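# Upright a side-lying gift box and open its lid

## Task

A closed gift box is resting on one of its sides on the table; turn it so it stands on its bottom, then open it so the lid ends up roughly upright or tilted back past upright. The lid's flap is held closed by concealed magnets.

## Robot and tools

Robot: two UR7e-type arms, left_arm and right_arm, each with a Robotiq 140 two-finger gripper and a wrist camera. left_arm sits on the +y side, right_arm on the -y side (arm names do not match image sides). Calibrated base positions: left_arm (+0.060, +0.353, 0) m, right_arm (+0.038, -0.494, 0) m. left_arm's fingers can fold: only a grip in the outer quarter of each pad, near the tip, squeezes as commanded; deeper grips may pull the part toward the palm, hold loosely, or over-squeeze, and a fingertip pushed straight into a surface folds easily, so a move can pass a surface almost unfelt. right_arm's fingers are rigid.

Frame: everything uses the scene frame. Origin is at table-top height midway between the nominal bases; +x points out over the table, +z up. The gripper's own +z runs along the fingers and the fingers open and close along its y axis. end_effector_position is the point between the pads when closed; fingertips reach about 33 mm past it (only 9 mm when wide open).

execute_actions(actions, cameras): actions is a list of actions; each action is a table of up to 15 rows, one row per 1/30 s step, and a short table repeats its last row to fill 15 steps (one action = 0.5 s). Each row is a single list of 18 numbers, all in [-1, 1]: left dx, dy, dz, rx, ry, rz, left gripper position, force_limit, speed, then the same nine for the right arm. The six pose numbers are an offset, not a pose: measured along scene axes from that arm's Hand target as it was when the action began (every row counts from that same start, not from the previous row). Scale: 1.0 = 0.6 m for dx, dy, dz and 180 degrees for rotation; rx, ry, rz form one rotation vector applied about the Hand target position. Repeating an offset in a new action moves further. All zeros re-requests the current Hand target. Images come back only if actions is empty or cameras names them (["all"] or a list of names; unknown names invalidate the call).

Gripper numbers are commands, not offsets: position +1 fully open (140 mm), about -0.8 pads touch, -1 closes until blocked. force_limit -1 to +1 sets squeeze (about 14 N at -1, 40 N at 0, 58 N at +1 for slow closes); speed -1 to +1 sets finger speed (about 30, 140, 250 mm/s) and fast closes grip much harder. Both start at +1. To leave a gripper alone, resend its last three numbers; a 0 is a real command.

move(target, speed, blend, stop_force, zero, blocking, cameras): target is one 18-number row or a list of up to 15 such rows, laid out as above; every row is an offset from the Hand targets at the move's start, not from the previous row. speed is the path top speed in m/s (0.002 to 3.6, default 0.25; turning up to twice that in rad/s), one value or one per target. blend in metres rounds corners in a list (0 = stop at each). stop_force in N (3 to 120, one value for both arms) ends an arm's path when it feels that much push; don't rely on it when the gripper rotates, and omit it when backing off something being pressed. zero (only with stop_force, default true) re-zeros the sensor first. blocking=false returns after about 0.5 s while the move continues (not allowed with stop_force). Paths are straight and do not avoid obstacles; avoid passing near an arm's own base. The result adds a move: line with the ending (done, off_target, moving, held, fault) and limits (paced = pose clipped, held = steps withheld).

wait(seconds 0 to 10) lets time pass while holding commands. stop brakes a running move (fingers keep going). zoom_image(camera, region [x0, y0, x1, y1] in pixels, at most 504 by 504) enlarges part of the newest image of cam_head_left, cam_head_right, cam_left_wrist or cam_right_wrist. zero_wrist_force(arm) tares one wrist sensor. read_manual gives licence texts. finished_scene(scene) ends the scene irreversibly; the box must stay upright and open with no robot help.

Results: per arm, end_effector_position (m), end_effector_quat_wxyz, velocities, Hand target (the last commanded pose after clipping, from which the next offset counts), Joint positions and torques, Wrist force and torque in the gripper's own axes plus the strongest reading since last shown, Tool commands, position_measured in counts (3 open, about 139 at 60 mm, 230 pads met) and object_status: 0 moving, 1 blocked while opening, 2 blocked while closing (something gripped), 3 reached the request or pads met. Check for 2 after closing.

Limits and cautions: commanded orientation is clipped to 32 degrees from the measured one per step, so big turns need several steps. A gripper often rests a little short of its Hand target; send the missing distance. The arms are stiff: aiming even slightly past a firm contact can trigger a fault. About 150 N outside force, or a joint reaching its torque limit (24.6 N m for wrist joints, 132 for others), freezes that arm for 10 s. A clearance check holds back commands that bring the arms close; arm-to-arm hits or one gripper squeezing the other's fingers can fail the scene. Holding loads or pushing at unreachable poses heats motors (MOTOR HOT at 70 °C, brake stop at 85 °C). Never let the box fall off the table or drop far, avoid slams and hard shoves, and avoid large twist on the gripper.

Each tool is called after "Call:" as name(argument=value, ...) on one line, values as JSON.

## Session

Call:
execute_actions(actions=[])

Scene clock: 0.00 s.
left_arm: end_effector_position=(+0.5059, +0.1364, +0.3295) position_measured=3 object_status=3 end_effector_quat_wxyz=(+0.262, +0.564, -0.373, +0.689) | right_arm: end_effector_position=(+0.5950, -0.2730, +0.2489) position_measured=3 object_status=3 end_effector_quat_wxyz=(-0.240, -0.074, +0.962, +0.104)
Joint positions: left_arm=[-0.374 -1.308 2.538 -4.474 -2.126 3.308] | right_arm=[0.061 -0.982 0.856 -0.949 -1.38 -0.151]
Joint velocities: within noise
Joint torques (N m): no reading
Wrist force (N): no reading
Wrist torque (N m): no reading
Wrist force, peak (N): no reading
Hand target: left_arm +0.5059, +0.1364, +0.3295; +0.262, +0.564, -0.373, +0.689 | right_arm +0.5950, -0.2730, +0.2489; -0.240, -0.074, +0.962, +0.104
Tool commands: left_gripper/position=+1.0 left_gripper/force_limit=+1.0 left_gripper/speed=+1.0 right_gripper/position=+1.0 right_gripper/force_limit=+1.0 right_gripper/speed=+1.0

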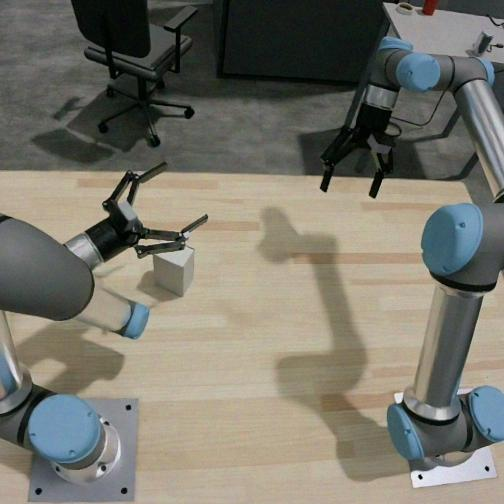

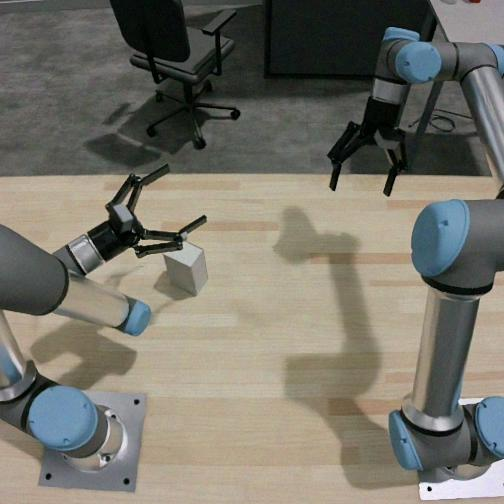

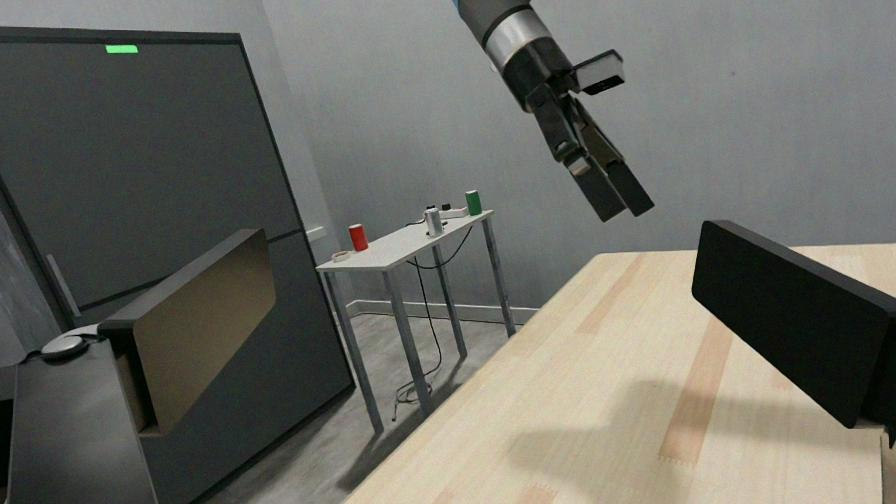

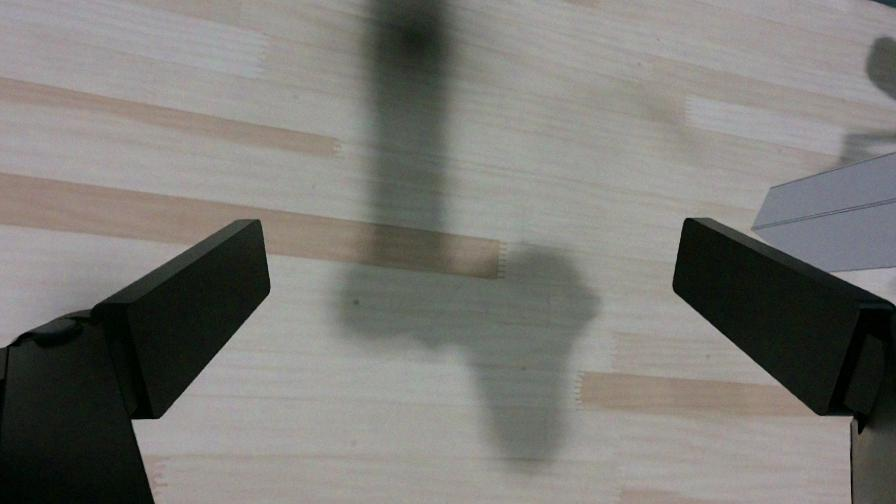

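Call:
zoom_image(camera="cam_head_left", region=[120, 190, 240, 310])

Call:
zoom_image(camera="cam_head_right", region=[120, 190, 240, 310])

Call:
zoom_image(camera="cam_right_wrist", region=[696, 100, 896, 300])

Scaled by 4.200 from the camera's 504x504 image, which has a finer 720x720 frame.

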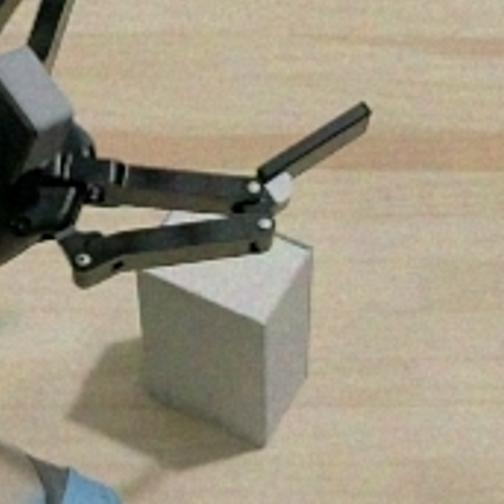

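Scaled by 4.200 from the camera's 504x504 image, which has a finer 720x720 frame.

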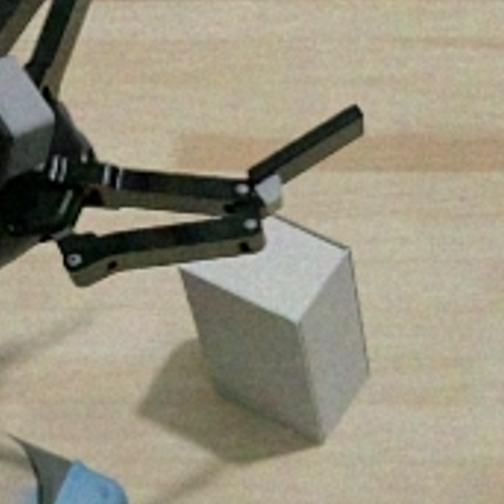

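Scaled by 2.520 from the camera's 896x504 image, which has a finer 1280x720 frame.

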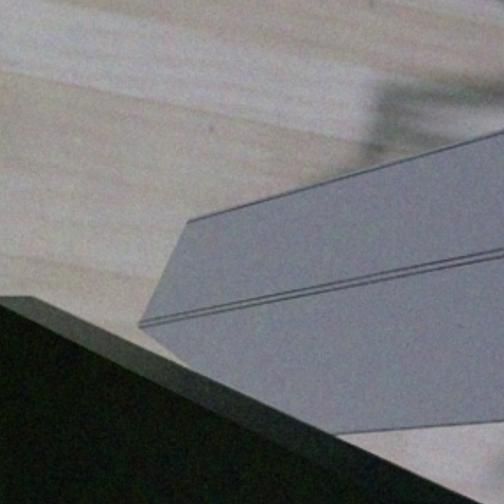

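Call:
move(target=[-0.12, 0.39, 0.05, 0.15, 0.172, -0.148, 1, 1, 1, -0.075, 0.455, 0.02, 0.158, 0.082, -0.009, 1, 1, 1], speed=0.4, cameras=["all"])

Scene clock: 33.83 s.
left_arm: end_effector_position=(+0.4602, +0.2785, +0.3488) position_measured=3 object_status=3 end_effector_quat_wxyz=(+0.335, +0.626, -0.436, +0.553) | right_arm: end_effector_position=(+0.5599, -0.0602, +0.2582) position_measured=3 object_status=3 end_effector_quat_wxyz=(-0.315, -0.097, +0.896, +0.296)
Joint positions: left_arm=[0.261 -1.685 2.399 -3.089 -2.904 3.958] | right_arm=[0.218 -0.812 0.697 -0.771 -0.941 -0.239]
Joint torques (N m): left_arm=[-5.49 -21.97 -11.45 -3.58 0.69 -0.51] | right_arm=[-9.82 -56.4 -19.07 -3.63 2.4 1.06]
Wrist force (N): left_arm=[-0.3 -0.8 0.2] | right_arm=[-0.2 0.0 -0.3]
Wrist torque (N m): left_arm=[-0.30 0.13 0.04] | right_arm=[-0.04 0.03 0.08]
Wrist force, peak (N): left_arm=[8.9 1.9 -9.5] | right_arm=[0.5 -2.2 -0.7]
Hand target: left_arm +0.4602, +0.2785, +0.3488; +0.335, +0.626, -0.436, +0.553 (not the last commanded pose) | right_arm +0.5599, -0.0602, +0.2582; -0.315, -0.097, +0.896, +0.297 (not the last commanded pose)
Off the commanded pose: left_arm 0.096 m, 29 deg | right_arm 0.061 m, 7 deg.
move: held (left_arm; a check stopped the path), off_target (right_arm; braked when a check withheld steps of left_arm); limits=held
pose unreachable (left arm): on one or more control steps of this call, first in action 0 (counted from 0), this arm could not follow its commanded pose, so it was not sent that pose on those steps. It may still have moved: this result reports where it is.
cause: moving toward the commanded pose would bring two parts of the arm too close to each other (its gripper and another part of the arm, with joints 4 (wrist 1) to 6 (wrist 3) between them, 4 mm apart when it was first held).
camera_calibration:
cam_left_wrist: T_world_to_cam=[[-0.917319, -0.38842, -0.0874996, 0.575717], [-0.114018, 0.466829, -0.876967, 0.238733], [0.381479, -0.794482, -0.472518, 0.350282], [0, 0, 0, 1]] pos_world=[0.421711, 0.390466, 0.42525]
cam_right_wrist: T_world_to_cam=[[0.0121946, 0.804414, 0.593943, -0.104634], [0.941845, 0.190252, -0.277007, -0.439264], [-0.335827, 0.56278, -0.755313, 0.561517], [0, 0, 0, 1]] pos_world=[0.603567, -0.148271, 0.364589]

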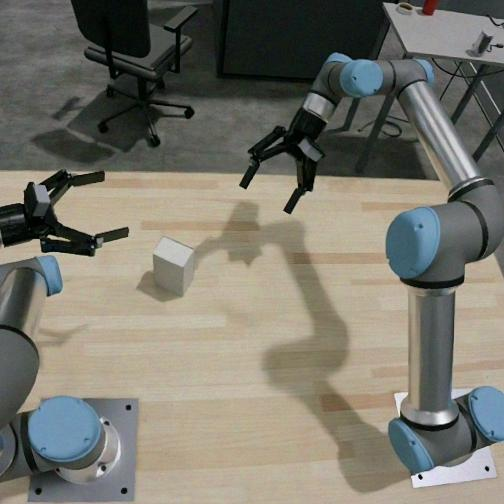

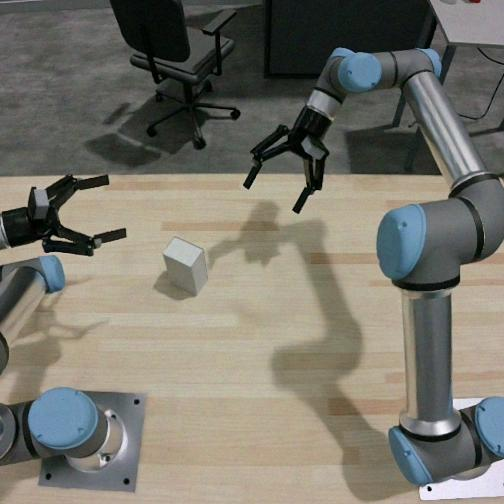

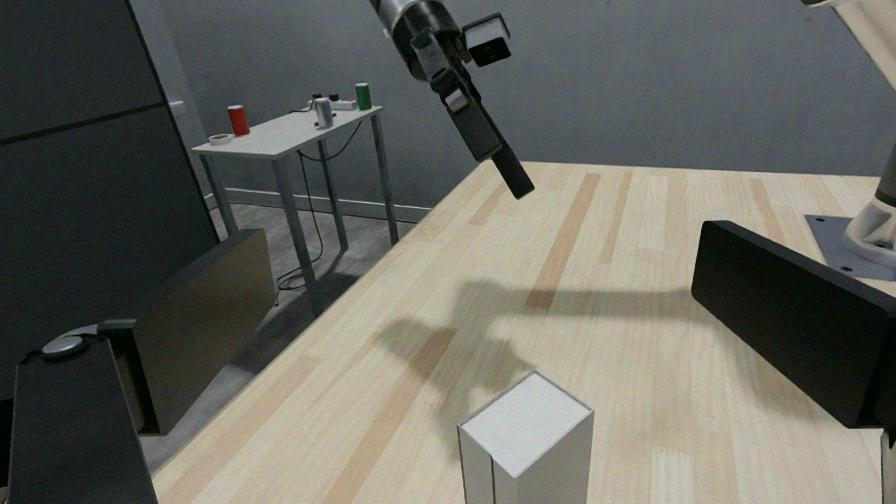

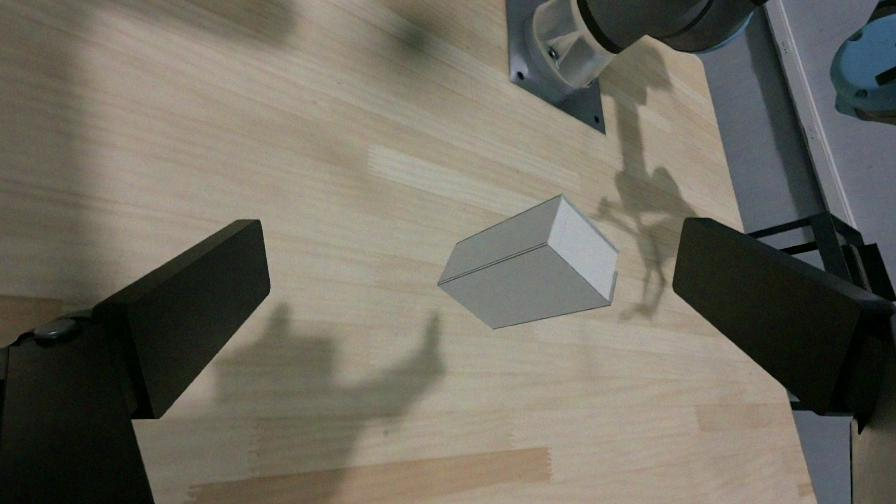

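Call:
zoom_image(camera="cam_right_wrist", region=[420, 180, 640, 340])

Call:
zoom_image(camera="cam_left_wrist", region=[440, 354, 610, 504])

Call:
zoom_image(camera="cam_head_right", region=[150, 225, 220, 305])

Call:
zoom_image(camera="cam_head_left", region=[140, 225, 210, 305])

Scaled by 2.291 from the camera's 896x504 image, which has a finer 1280x720 frame.

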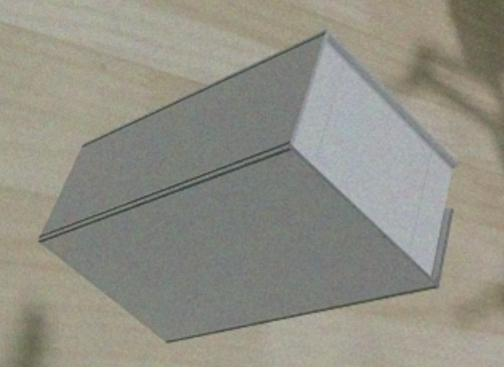

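Scaled by 2.965 from the camera's 896x504 image, which has a finer 1280x720 frame.

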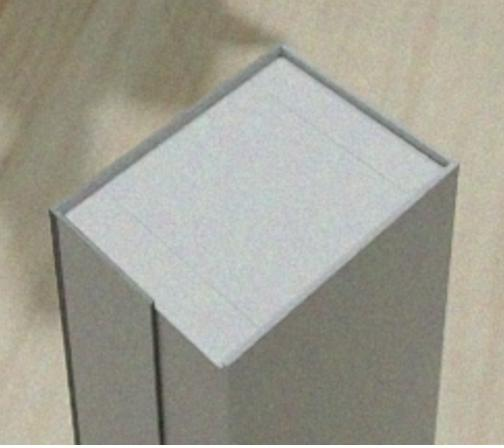

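Scaled by 6.300 from the camera's 504x504 image, which has a finer 720x720 frame.

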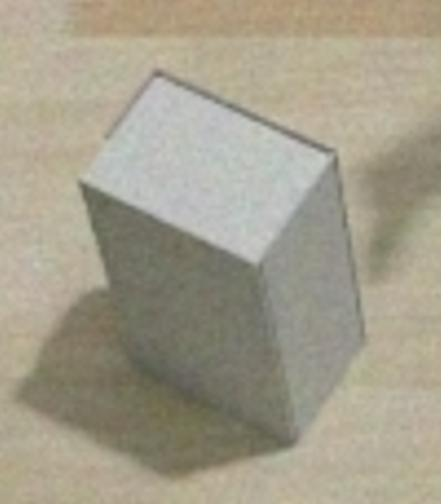

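Scaled by 6.300 from the camera's 504x504 image, which has a finer 720x720 frame.

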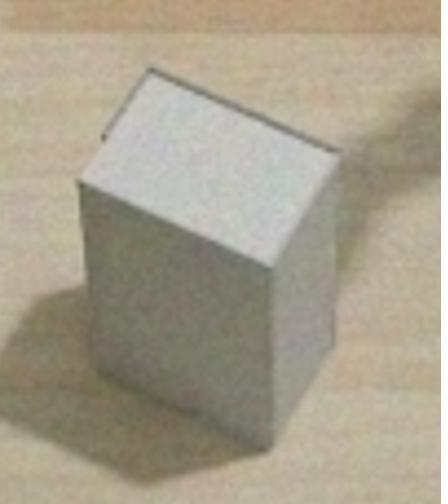

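Call:
move(target=[-0.025, 0.643, -0.033, 0.008, -0.101, 0.421, -1, 1, 1, -0.183, 0.397, 0.02, 0.194, -0.307, 0.708, 1, -0.5, -1], speed=0.6, cameras=["all"])

Scene clock: 130.37 s.
left_arm: end_effector_position=(+0.4452, +0.6643, +0.3290) position_measured=236 object_status=3 end_effector_quat_wxyz=(-0.149, +0.676, -0.012, +0.722) | right_arm: end_effector_position=(+0.4501, +0.1780, +0.2703) position_measured=3 object_status=3 end_effector_quat_wxyz=(-0.001, +0.969, -0.247, +0.000)
Joint positions: left_arm=[0.758 -1.308 2.54 -4.475 -2.124 3.309] | right_arm=[0.861 -0.776 0.463 -1.26 -1.57 -1.791]
Joint torques (N m): left_arm=[11.96 -31.58 -15.93 0.53 1.66 2.33] | right_arm=[-8 -57.81 -19.21 -3.8 -1.51 0.12]
Wrist force (N): left_arm=[-0.5 -0.7 0.4] | right_arm=[0.7 0.0 0.7]
Wrist torque (N m): left_arm=[-0.18 0.06 0.04] | right_arm=[0.02 -0.11 0.20]
Wrist force, peak (N): left_arm=[0.1 -1.1 1.5] | right_arm=[0.2 -1.2 -1.1]
Hand target: left_arm +0.4452, +0.6643, +0.3290; -0.149, +0.676, -0.012, +0.722 | right_arm +0.4501, +0.1780, +0.2702; -0.001, +0.969, -0.247, +0.000
Off the commanded pose: left_arm 0.000 m, 0 deg | right_arm 0.000 m, 0 deg.
elbow stopped short (right arm): the move would have taken joint 3 (elbow) straighter than the controller allows.
move: done
camera_calibration:
cam_left_wrist: T_world_to_cam=[[0.197572, -0.94957, -0.24348, 0.637813], [-0.281766, 0.182886, -0.941892, 0.324379], [0.938921, 0.254696, -0.231424, -0.371324], [0, 0, 0, 1]] pos_world=[0.314029, 0.640898, 0.374892]
cam_right_wrist: T_world_to_cam=[[-0.478342, -0.878173, -0.000919398, 0.378964], [-0.831311, 0.452479, 0.322776, 0.21145], [-0.283037, 0.155162, -0.946475, 0.500161], [0, 0, 0, 1]] pos_world=[0.498619, 0.159513, 0.405487]

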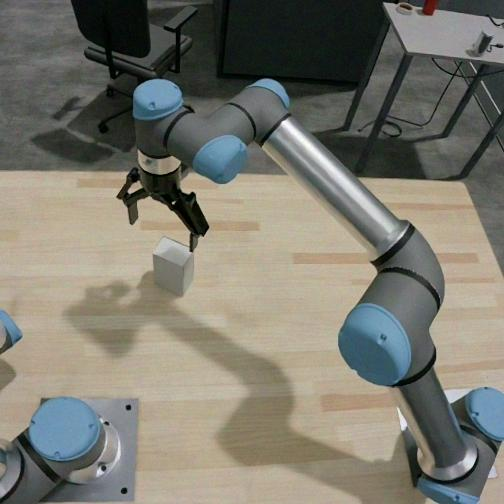

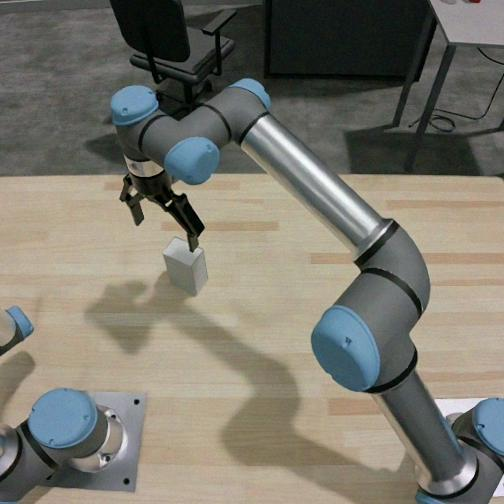

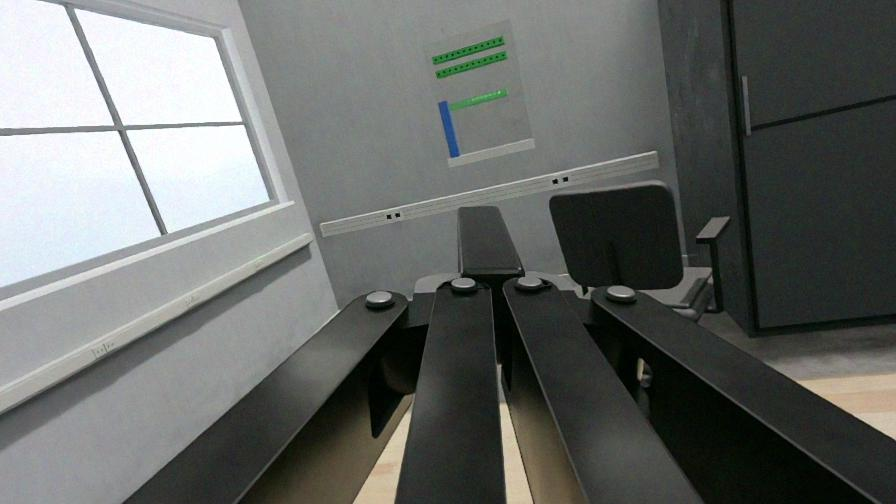

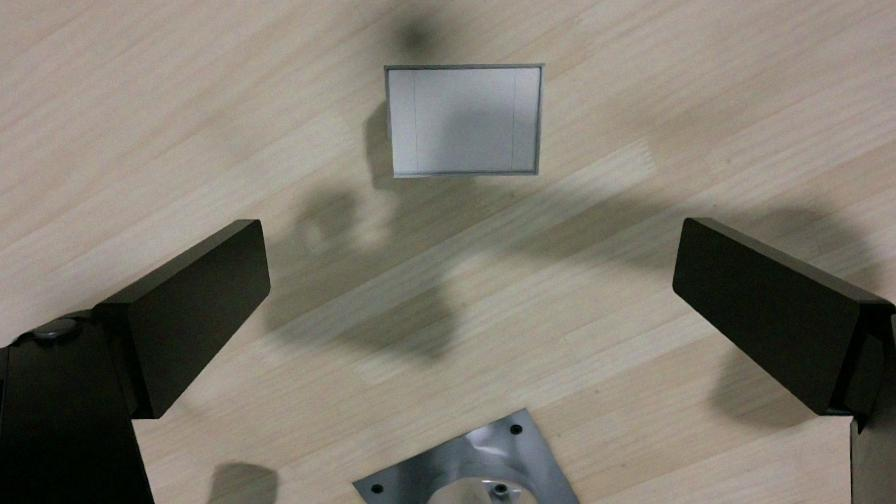

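Call:
zoom_image(camera="cam_right_wrist", region=[370, 50, 570, 200])

Scaled by 2.520 from the camera's 896x504 image, which has a finer 1280x720 frame.

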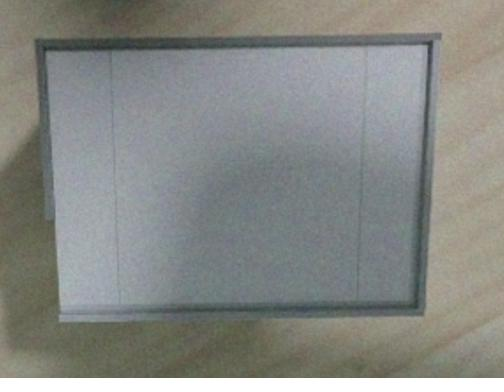

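Call:
move(target=[0, 0, 0, 0, 0, 0, -1, 1, 1, 0.0203, -0.0177, -0.2287, 0, 0, 0, 1, -0.5, -1], speed=0.12, stop_force=8, cameras=["cam_right_wrist", "cam_head_left"])

Scene clock: 204.00 s.
left_arm: end_effector_position=(+0.4452, +0.6643, +0.3290) position_measured=236 object_status=3 end_effector_quat_wxyz=(-0.149, +0.676, -0.012, +0.722) | right_arm: end_effector_position=(+0.4623, +0.1674, +0.1330) position_measured=3 object_status=3 end_effector_quat_wxyz=(-0.001, +0.969, -0.247, +0.000)
Joint positions: left_arm=[0.758 -1.308 2.54 -4.475 -2.124 3.309] | right_arm=[0.84 -0.841 0.932 -1.664 -1.57 -1.812]
Joint torques (N m): left_arm=[10.14 -31.32 -16.04 0.3 1.85 2.01] | right_arm=[11.42 -61.62 -21.27 -5.28 0.86 0.65]
Wrist force (N): left_arm=[-0.5 -0.9 0.3] | right_arm=[0.6 -0.2 0.6]
Wrist torque (N m): left_arm=[-0.22 0.06 0.04] | right_arm=[-0.01 -0.11 0.20]
Wrist force, peak (N): left_arm=[-0.9 -0.8 0.3] | right_arm=[0.9 0.0 2.4]
Hand target: left_arm +0.4452, +0.6643, +0.3290; -0.149, +0.676, -0.012, +0.722 | right_arm +0.4623, +0.1674, +0.1330; -0.001, +0.969, -0.247, +0.000
Off the commanded pose: left_arm 0.000 m, 0 deg | right_arm 0.000 m, 0 deg.
move: done
camera_calibration:
cam_right_wrist: T_world_to_cam=[[-0.478357, -0.878165, -0.000964206, 0.375383], [-0.831334, 0.452492, 0.322698, 0.270704], [-0.282946, 0.155166, -0.946502, 0.375361], [0, 0, 0, 1]] pos_world=[0.510819, 0.148913, 0.268287]
Images, in order (width x height): cam_head_left 504x504, cam_right_wrist 896x504.

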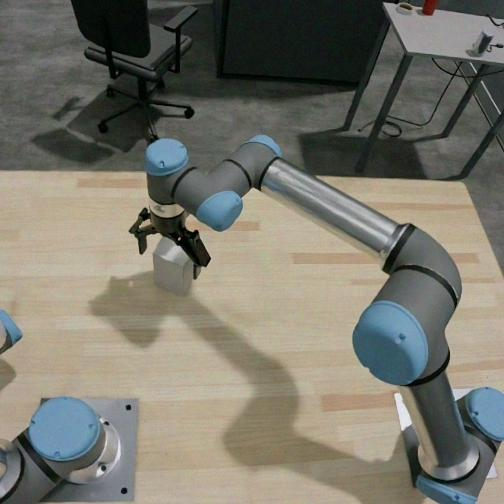

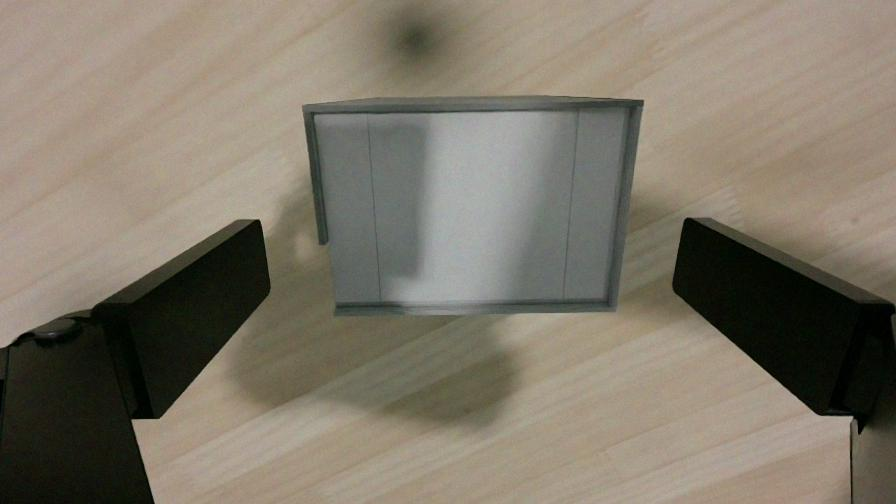

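Call:
move(target=[[0, 0, 0, 0, 0, 0, -1, 1, 1, 0, 0, 0.02, 0, 0, 0, 1, -0.5, -1],[0, 0, 0, 0, 0, 0, -1, 1, 1, 0, 0, 0.02, 0, 0, 0, -1, -0.4, -1]], speed=0.1, cameras=["cam_right_wrist"])

Scene clock: 226.53 s.
left_arm: end_effector_position=(+0.4452, +0.6643, +0.3290) position_measured=236 object_status=3 end_effector_quat_wxyz=(-0.149, +0.676, -0.012, +0.722) | right_arm: end_effector_position=(+0.4623, +0.1674, +0.1450) position_measured=101 object_status=0 end_effector_quat_wxyz=(-0.001, +0.969, -0.247, +0.000)
Joint positions: left_arm=[0.758 -1.308 2.54 -4.475 -2.124 3.309] | right_arm=[0.84 -0.844 0.906 -1.635 -1.57 -1.812]
Joint torques (N m): left_arm=[7.93 -29.97 -13.88 0.38 1.82 2.29] | right_arm=[11 -46.29 -21.07 -5.05 -1.18 0.51]
Wrist force (N): left_arm=[-0.4 -0.8 0.4] | right_arm=[-0.3 2.9 -8.5]
Wrist torque (N m): left_arm=[-0.20 0.03 0.05] | right_arm=[-0.16 -0.07 0.19]
Wrist force, peak (N): left_arm=[-0.7 -1.0 0.5] | right_arm=[-0.3 3.0 -8.5]
Hand target: left_arm +0.4452, +0.6643, +0.3290; -0.149, +0.676, -0.012, +0.722 | right_arm +0.4623, +0.1674, +0.1450; -0.001, +0.969, -0.247, +0.000
Off the commanded pose: left_arm 0.000 m, 0 deg | right_arm 0.000 m, 0 deg.
move: done
camera_calibration:
cam_right_wrist: T_world_to_cam=[[-0.478357, -0.878165, -0.000964206, 0.375394], [-0.831334, 0.452492, 0.322698, 0.266831], [-0.282946, 0.155166, -0.946502, 0.38672], [0, 0, 0, 1]] pos_world=[0.510819, 0.148913, 0.280287]
Images, in order (width x height): cam_right_wrist 896x504.

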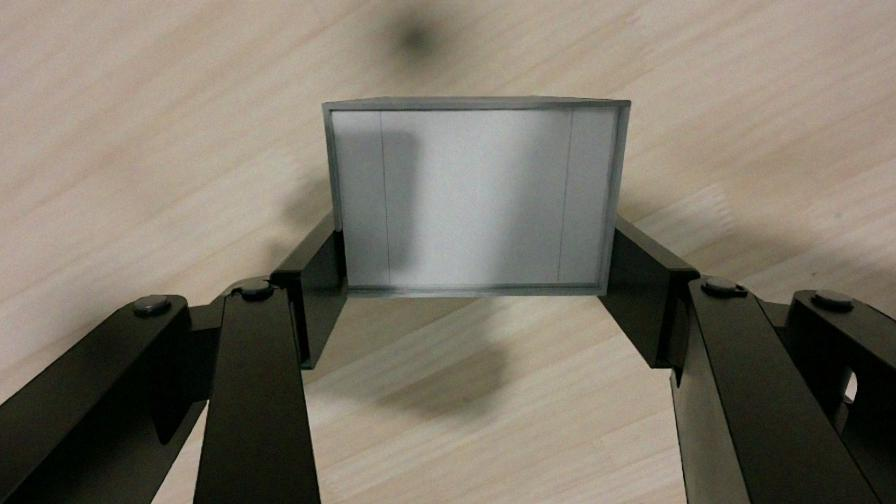

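Call:
move(target=[[0, 0, 0, 0, 0, 0, -1, 1, 1, 0, 0, 0.04, 0, 0, 0, -1, -0.4, -1],[0.058, -0.357, -0.05, 0.49, -0.001, -0.381, -1, 1, 1, 0.096, -0.412, 0.04, 0, 0, 0.364, -1, -0.4, -1],[0.058, -0.357, -0.05, 0.49, -0.001, -0.381, -1, 1, 1, 0.096, -0.412, 0.002, 0, 0, 0.364, -1, -0.4, -1]], speed=[0.06, 0.3, 0.06], cameras=["all"])

Scene clock: 259.73 s.
left_arm: end_effector_position=(+0.4553, +0.6003, +0.3201) position_measured=236 object_status=3 end_effector_quat_wxyz=(-0.169, +0.610, -0.294, +0.716) | right_arm: end_effector_position=(+0.4824, +0.0815, +0.1691) position_measured=101 object_status=2 end_effector_quat_wxyz=(-0.001, +0.999, -0.051, +0.000)
Joint positions: left_arm=[0.882 -1.184 2.346 -4.479 -2.647 3.667] | right_arm=[0.738 -1.015 1.126 -1.684 -1.569 -2.311]
Joint torques (N m): left_arm=[2.95 -28.81 -1.3 -3.43 2.56 -2.19] | right_arm=[11.7 -41.48 -33.81 -0.48 0.78 -0.81]
Wrist force (N): left_arm=[-0.6 -0.7 0.7] | right_arm=[0.4 -0.1 1.3]
Wrist torque (N m): left_arm=[-0.11 0.04 0.06] | right_arm=[0.00 -0.03 0.07]
Wrist force, peak (N): left_arm=[-0.6 -0.7 1.6] | right_arm=[-0.2 3.0 -8.7]
Hand target: left_arm +0.4553, +0.6002, +0.3201; -0.169, +0.610, -0.294, +0.716 (not the last commanded pose) | right_arm +0.4823, +0.0815, +0.1690; -0.001, +0.999, -0.051, +0.000 (not the last commanded pose)
Off the commanded pose: left_arm 0.154 m, 78 deg | right_arm 0.167 m, 43 deg.
move: held (left_arm; a check stopped the path), off_target (right_arm; braked when a check withheld steps of left_arm); path passed 1 of 3 targets; limits=held
pose unreachable (left arm): on one or more control steps of this call, first in action 0 (counted from 0), this arm could not follow its commanded pose, so it was not sent that pose on those steps. It may still have moved: this result reports where it is.
cause: moving toward the commanded pose would bring two parts of the arm too close to each other (its gripper and another part of the arm, with joints 4 (wrist 1) to 6 (wrist 3) between them, 3 mm apart when it was first held).
camera_calibration:
cam_left_wrist: T_world_to_cam=[[-0.113634, -0.754258, -0.646671, 0.726346], [-0.124371, 0.656566, -0.743944, -0.0889349], [0.985707, -0.00411031, -0.168416, -0.252717], [0, 0, 0, 1]] pos_world=[0.320582, 0.605205, 0.360983]
cam_right_wrist: T_world_to_cam=[[-0.101486, -0.994836, -0.00111629, 0.137342], [-0.941678, 0.0957011, 0.32262, 0.396927], [-0.320847, 0.0337925, -0.946528, 0.456605], [0, 0, 0, 1]] pos_world=[0.534216, 0.0832165, 0.304286]

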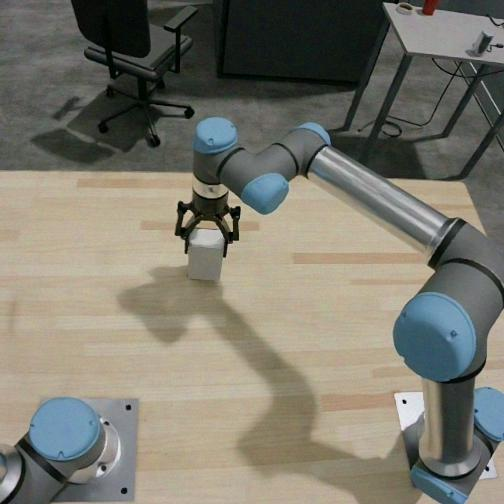

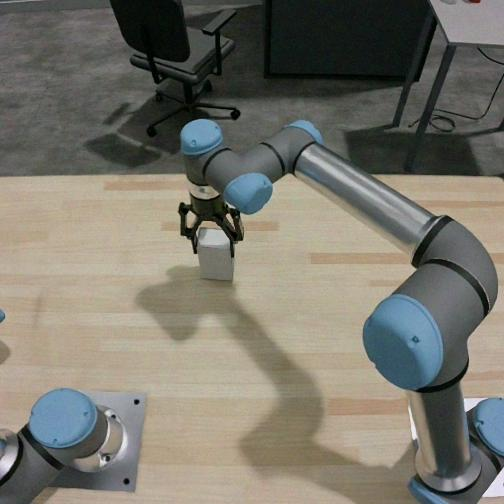

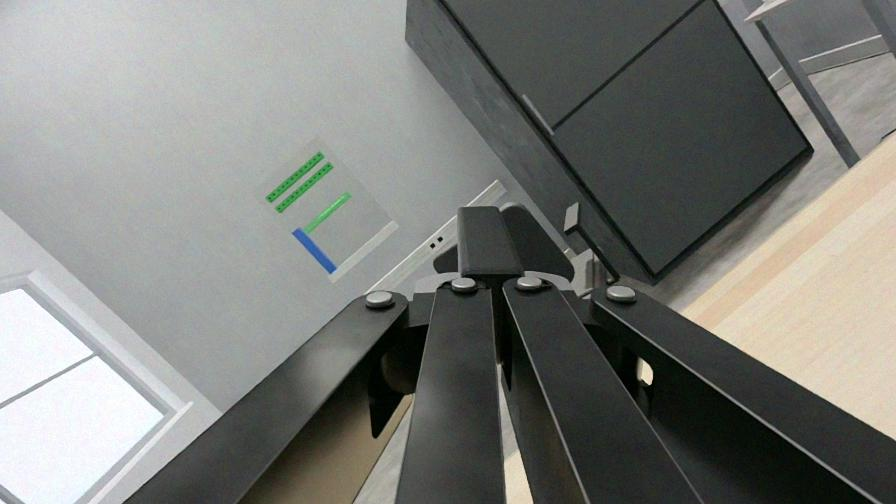

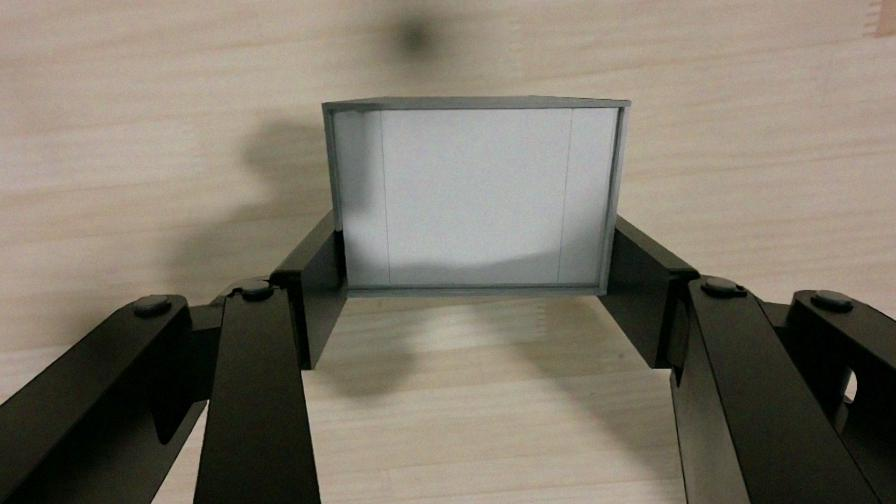

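Call:
move(target=[[0.241, -0.5, 0, 0, 0, 0, -1, 1, 1, 0.063, -0.2685, 0, 0, 0, 0.2375, -1, -0.4, -1],[0.241, -0.5, 0, 0, 0, 0, -1, 1, 1, 0.063, -0.2685, -0.0367, 0, 0, 0.2375, -1, -0.4, -1],[0.025, -0.9, -0.2, 0.344, 0, -0.2675, -1, 1, 1, 0.063, -0.2685, -0.0367, 0, 0, 0.2375, -1, -0.4, -1]], speed=[0.3, 0.06, 0.3], cameras=["all"])

Scene clock: 286.87 s.
left_arm: end_effector_position=(+0.4704, +0.0602, +0.2002) position_measured=236 object_status=3 end_effector_quat_wxyz=(+0.157, -0.274, +0.822, -0.474) | right_arm: end_effector_position=(+0.5201, -0.0796, +0.1470) position_measured=101 object_status=2 end_effector_quat_wxyz=(-0.001, +0.949, +0.316, +0.000)
Joint positions: left_arm=[-0.823 -1.72 2.643 -3.538 -1.647 4.755] | right_arm=[0.508 -1.226 1.496 -1.84 -1.569 -3.288]
Joint torques (N m): left_arm=[5.64 -5.22 -9.58 -2.99 -2.2 1.06] | right_arm=[11.63 -44.38 -36.4 -0.62 -1.74 -1.33]
Wrist force (N): left_arm=[0.6 0.7 1.6] | right_arm=[0.7 -0.4 1.2]
Wrist torque (N m): left_arm=[0.03 -0.27 0.30] | right_arm=[-0.05 -0.12 0.06]
Wrist force, peak (N): left_arm=[-2.5 -2.6 -1.1] | right_arm=[-1.0 -1.7 1.4]
Hand target: left_arm +0.4703, +0.0602, +0.2001; +0.157, -0.274, +0.822, -0.474 | right_arm +0.5201, -0.0796, +0.1470; -0.001, +0.949, +0.316, +0.000
Off the commanded pose: left_arm 0.000 m, 0 deg | right_arm 0.000 m, 0 deg.
move: done
camera_calibration:
cam_left_wrist: T_world_to_cam=[[-0.282359, 0.416951, -0.863959, 0.295577], [0.596149, 0.781858, 0.182496, -0.353508], [0.751585, -0.463519, -0.469329, -0.0918335], [0, 0, 0, 1]] pos_world=[0.363223, 0.110586, 0.27678]
cam_right_wrist: T_world_to_cam=[[0.600989, -0.799256, -0.000966238, -0.368962], [-0.756316, -0.569091, 0.322677, 0.305677], [-0.258451, -0.193195, -0.946509, 0.402826], [0, 0, 0, 1]] pos_world=[0.557042, -0.0431128, 0.282287]

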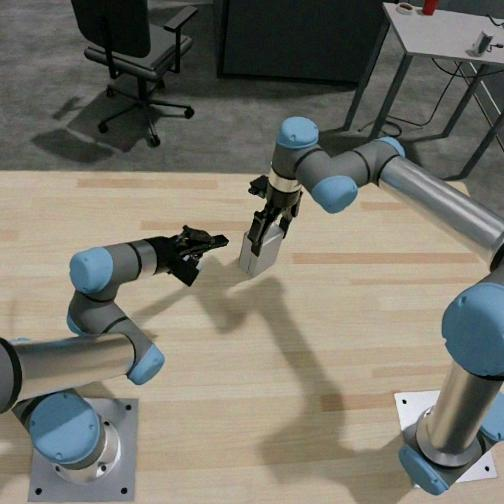

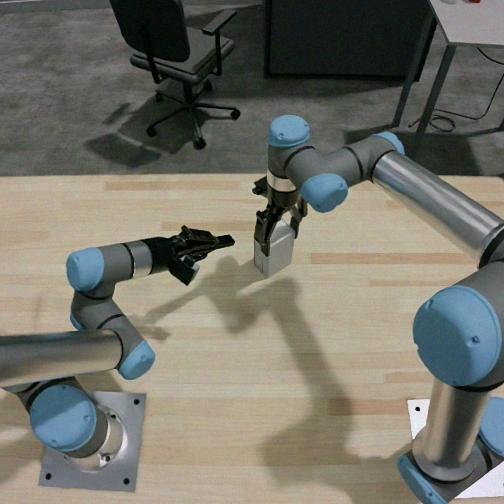

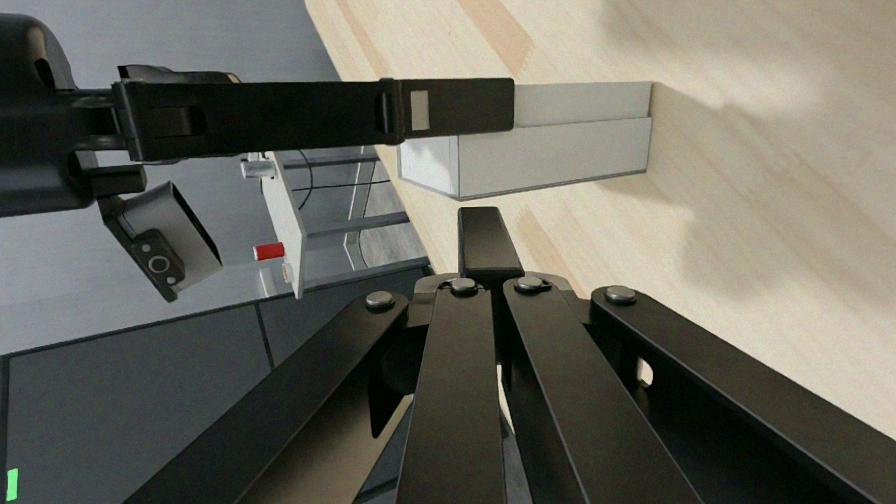

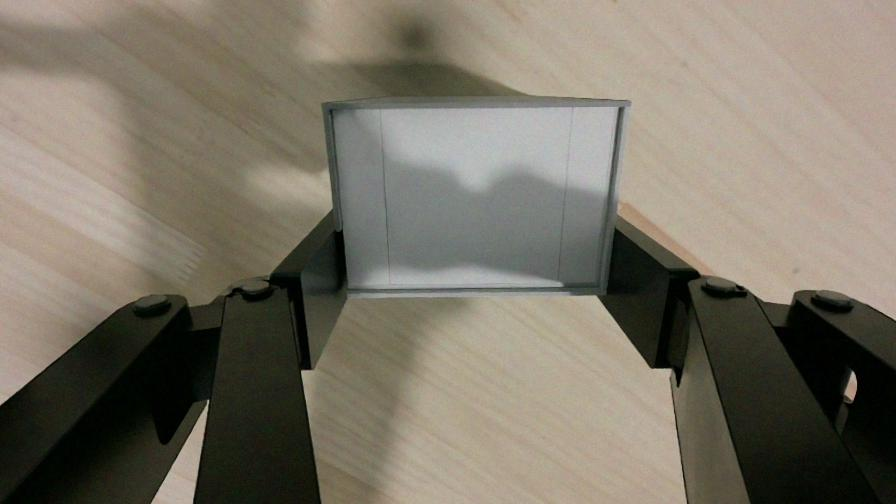

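Call:
move(target=[[0, 0, -0.23, 0, 0, 0, -1, 1, 1, 0, 0, 0, 0, 0, 0, -1, -0.4, -1],[-0.0287, -0.113, -0.23, 0, 0, 0, -1, 1, 1, 0, 0, 0, 0, 0, 0, -1, -0.4, -1]], speed=0.15, blend=[0.02, 0], cameras=["cam_left_wrist", "cam_head_right"])

Scene clock: 309.63 s.
left_arm: end_effector_position=(+0.4531, -0.0075, +0.0621) position_measured=236 object_status=3 end_effector_quat_wxyz=(+0.157, -0.274, +0.822, -0.474) | right_arm: end_effector_position=(+0.5201, -0.0796, +0.1470) position_measured=101 object_status=2 end_effector_quat_wxyz=(-0.001, +0.949, +0.316, +0.000)
Joint positions: left_arm=[-1.054 -1.01 2.678 -4.28 -1.448 4.639] | right_arm=[0.508 -1.226 1.496 -1.84 -1.569 -3.288]
Joint torques (N m): left_arm=[-9.61 -20.65 4.51 -6.51 0.8 1.09] | right_arm=[11.64 -40.68 -35.7 -0.57 -1.79 -1.02]
Wrist force (N): left_arm=[0.2 0.9 1.7] | right_arm=[0.5 -0.4 1.3]
Wrist torque (N m): left_arm=[0.08 -0.20 0.20] | right_arm=[-0.06 -0.06 0.05]
Wrist force, peak (N): left_arm=[2.5 0.3 3.2] | right_arm=[0.5 -0.4 1.5]
Hand target: left_arm +0.4531, -0.0076, +0.0621; +0.157, -0.274, +0.822, -0.474 | right_arm +0.5201, -0.0796, +0.1470; -0.001, +0.949, +0.316, +0.000
Off the commanded pose: left_arm 0.000 m, 0 deg | right_arm 0.000 m, 0 deg.
move: done
camera_calibration:
cam_left_wrist: T_world_to_cam=[[-0.282403, 0.417188, -0.86383, 0.199621], [0.596272, 0.781738, 0.182608, -0.265172], [0.751471, -0.463509, -0.469522, -0.175036], [0, 0, 0, 1]] pos_world=[0.346022, 0.0428852, 0.138678]
Images, in order (width x height): cam_head_right 504x504, cam_left_wrist 896x504.

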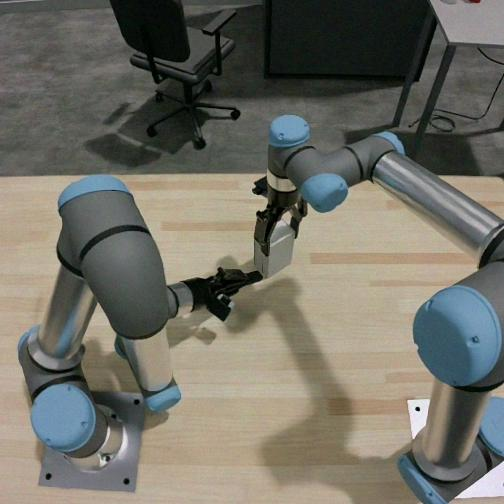

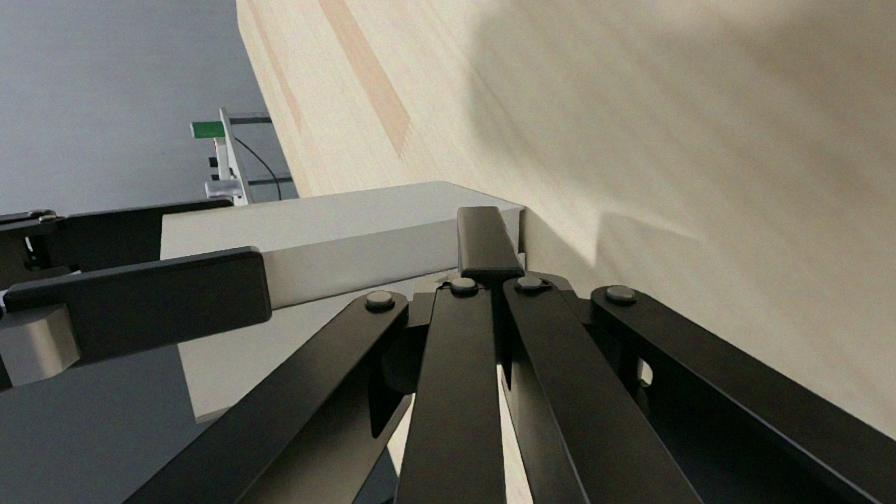

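Call:
zoom_image(camera="cam_left_wrist", region=[380, 160, 580, 310])

Scaled by 2.520 from the camera's 896x504 image, which has a finer 1280x720 frame.

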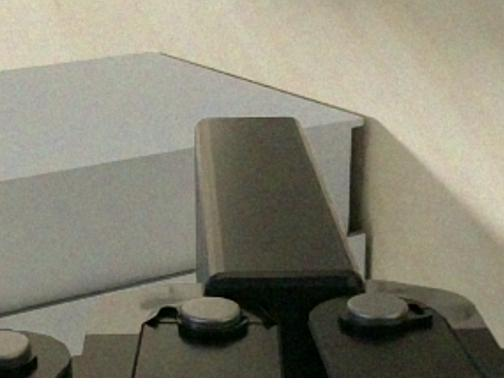

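Call:
move(target=[0.031, -0.0413, 0, 0, 0, 0, -1, 1, 1, 0, 0, 0, 0, 0, 0, -1, -0.4, -1], speed=0.02, stop_force=5, cameras=["cam_left_wrist"])

Scene clock: 331.43 s.
left_arm: end_effector_position=(+0.4681, -0.0275, +0.0621) position_measured=236 object_status=3 end_effector_quat_wxyz=(+0.157, -0.274, +0.822, -0.474) | right_arm: end_effector_position=(+0.5201, -0.0796, +0.1470) position_measured=101 object_status=2 end_effector_quat_wxyz=(-0.001, +0.949, +0.316, +0.000)
Joint positions: left_arm=[-1.04 -1.018 2.611 -4.206 -1.459 4.646] | right_arm=[0.508 -1.226 1.496 -1.84 -1.569 -3.288]
Joint torques (N m): left_arm=[-10.74 -22.72 -9.7 -2.18 1.94 -1.73] | right_arm=[12.32 -36.51 -27.63 -0.56 -1.04 -0.84]
Wrist force (N): left_arm=[0.1 1.0 1.4] | right_arm=[0.8 -0.2 1.5]
Wrist torque (N m): left_arm=[0.08 -0.19 0.20] | right_arm=[-0.11 -0.15 0.05]
Wrist force, peak (N): left_arm=[-0.9 6.9 -3.7] | right_arm=[-0.7 8.9 -0.9]
Hand target: left_arm +0.4681, -0.0275, +0.0621; +0.157, -0.274, +0.822, -0.474 (not the last commanded pose) | right_arm +0.5201, -0.0796, +0.1470; -0.001, +0.949, +0.316, +0.000
Off the commanded pose: left_arm 0.006 m, 0 deg | right_arm 0.000 m, 0 deg.
move: contact (left_arm)
camera_calibration:
cam_left_wrist: T_world_to_cam=[[-0.2824, 0.417252, -0.8638, 0.212107], [0.596229, 0.78175, 0.182695, -0.25846], [0.751506, -0.46343, -0.469544, -0.195637], [0, 0, 0, 1]] pos_world=[0.361023, 0.0228853, 0.138578]
Images, in order (width x height): cam_left_wrist 896x504.

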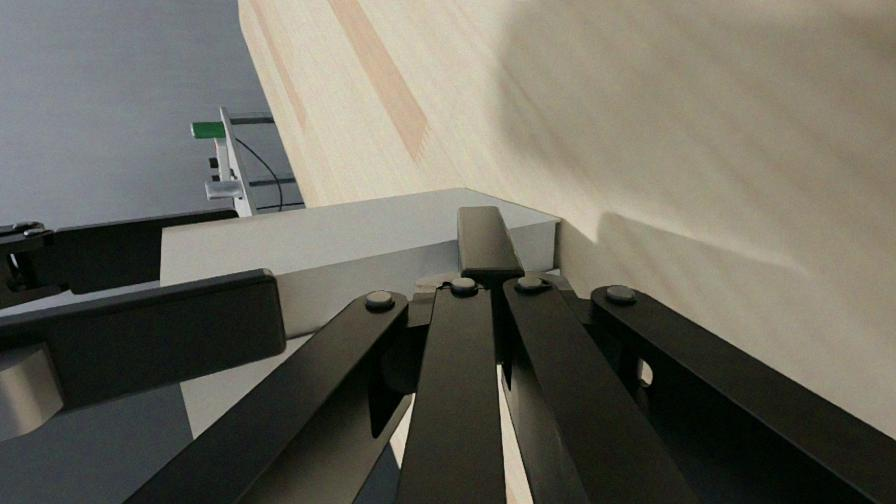

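Call:
move(target=[0.0267, 0.02, 0, 0, 0, 0, -1, 1, 1, 0, 0, 0, 0, 0, 0, -1, -0.4, -1], speed=0.03, stop_force=25, cameras=["cam_left_wrist", "cam_right_wrist"])

Scene clock: 336.20 s.
left_arm: end_effector_position=(+0.4841, -0.0155, +0.0621) position_measured=236 object_status=3 end_effector_quat_wxyz=(+0.157, -0.274, +0.822, -0.474) | right_arm: end_effector_position=(+0.5201, -0.0796, +0.1470) position_measured=101 object_status=2 end_effector_quat_wxyz=(-0.001, +0.949, +0.316, +0.000)
Joint positions: left_arm=[-0.966 -1.017 2.59 -4.188 -1.523 4.683] | right_arm=[0.508 -1.226 1.496 -1.84 -1.569 -3.288]
Joint torques (N m): left_arm=[-11.06 -34.86 4.28 -6.88 2.1 -1.93] | right_arm=[11.61 -36.1 -20.67 -1.39 0.02 -0.27]
Wrist force (N): left_arm=[0.6 0.9 0.7] | right_arm=[1.0 0.9 1.8]
Wrist torque (N m): left_arm=[0.02 -0.19 0.23] | right_arm=[-0.18 -0.11 0.07]
Wrist force, peak (N): left_arm=[1.1 2.7 -0.3] | right_arm=[1.2 2.5 0.7]
Hand target: left_arm +0.4841, -0.0155, +0.0621; +0.157, -0.274, +0.822, -0.474 | right_arm +0.5201, -0.0796, +0.1470; -0.001, +0.949, +0.316, +0.000
Off the commanded pose: left_arm 0.000 m, 0 deg | right_arm 0.000 m, 0 deg.
move: done
camera_calibration:
cam_left_wrist: T_world_to_cam=[[-0.2824, 0.417252, -0.8638, 0.211619], [0.596229, 0.78175, 0.182695, -0.277381], [0.751506, -0.46343, -0.469544, -0.202099], [0, 0, 0, 1]] pos_world=[0.377023, 0.0348853, 0.138578]
cam_right_wrist: T_world_to_cam=[[0.600989, -0.799256, -0.000966238, -0.368962], [-0.756316, -0.569091, 0.322677, 0.305677], [-0.258451, -0.193195, -0.946509, 0.402826], [0, 0, 0, 1]] pos_world=[0.557042, -0.0431128, 0.282287]
Images, in order (width x height): cam_left_wrist 896x504, cam_right_wrist 896x504.

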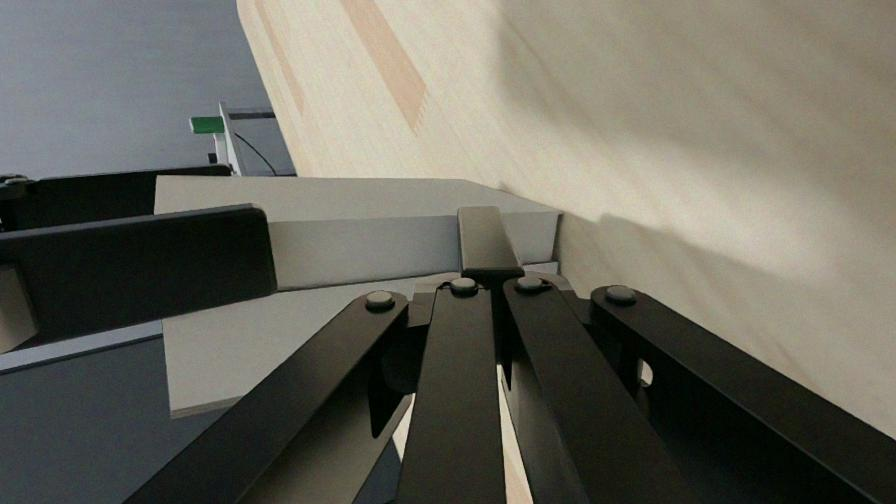

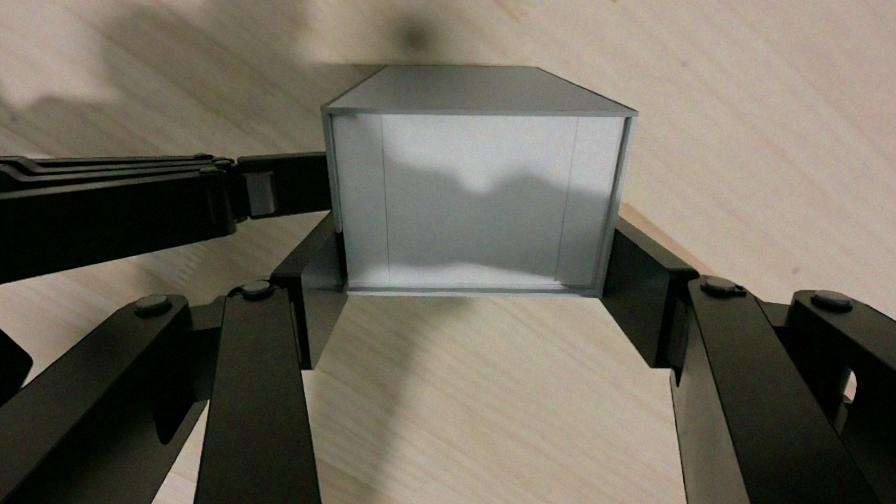

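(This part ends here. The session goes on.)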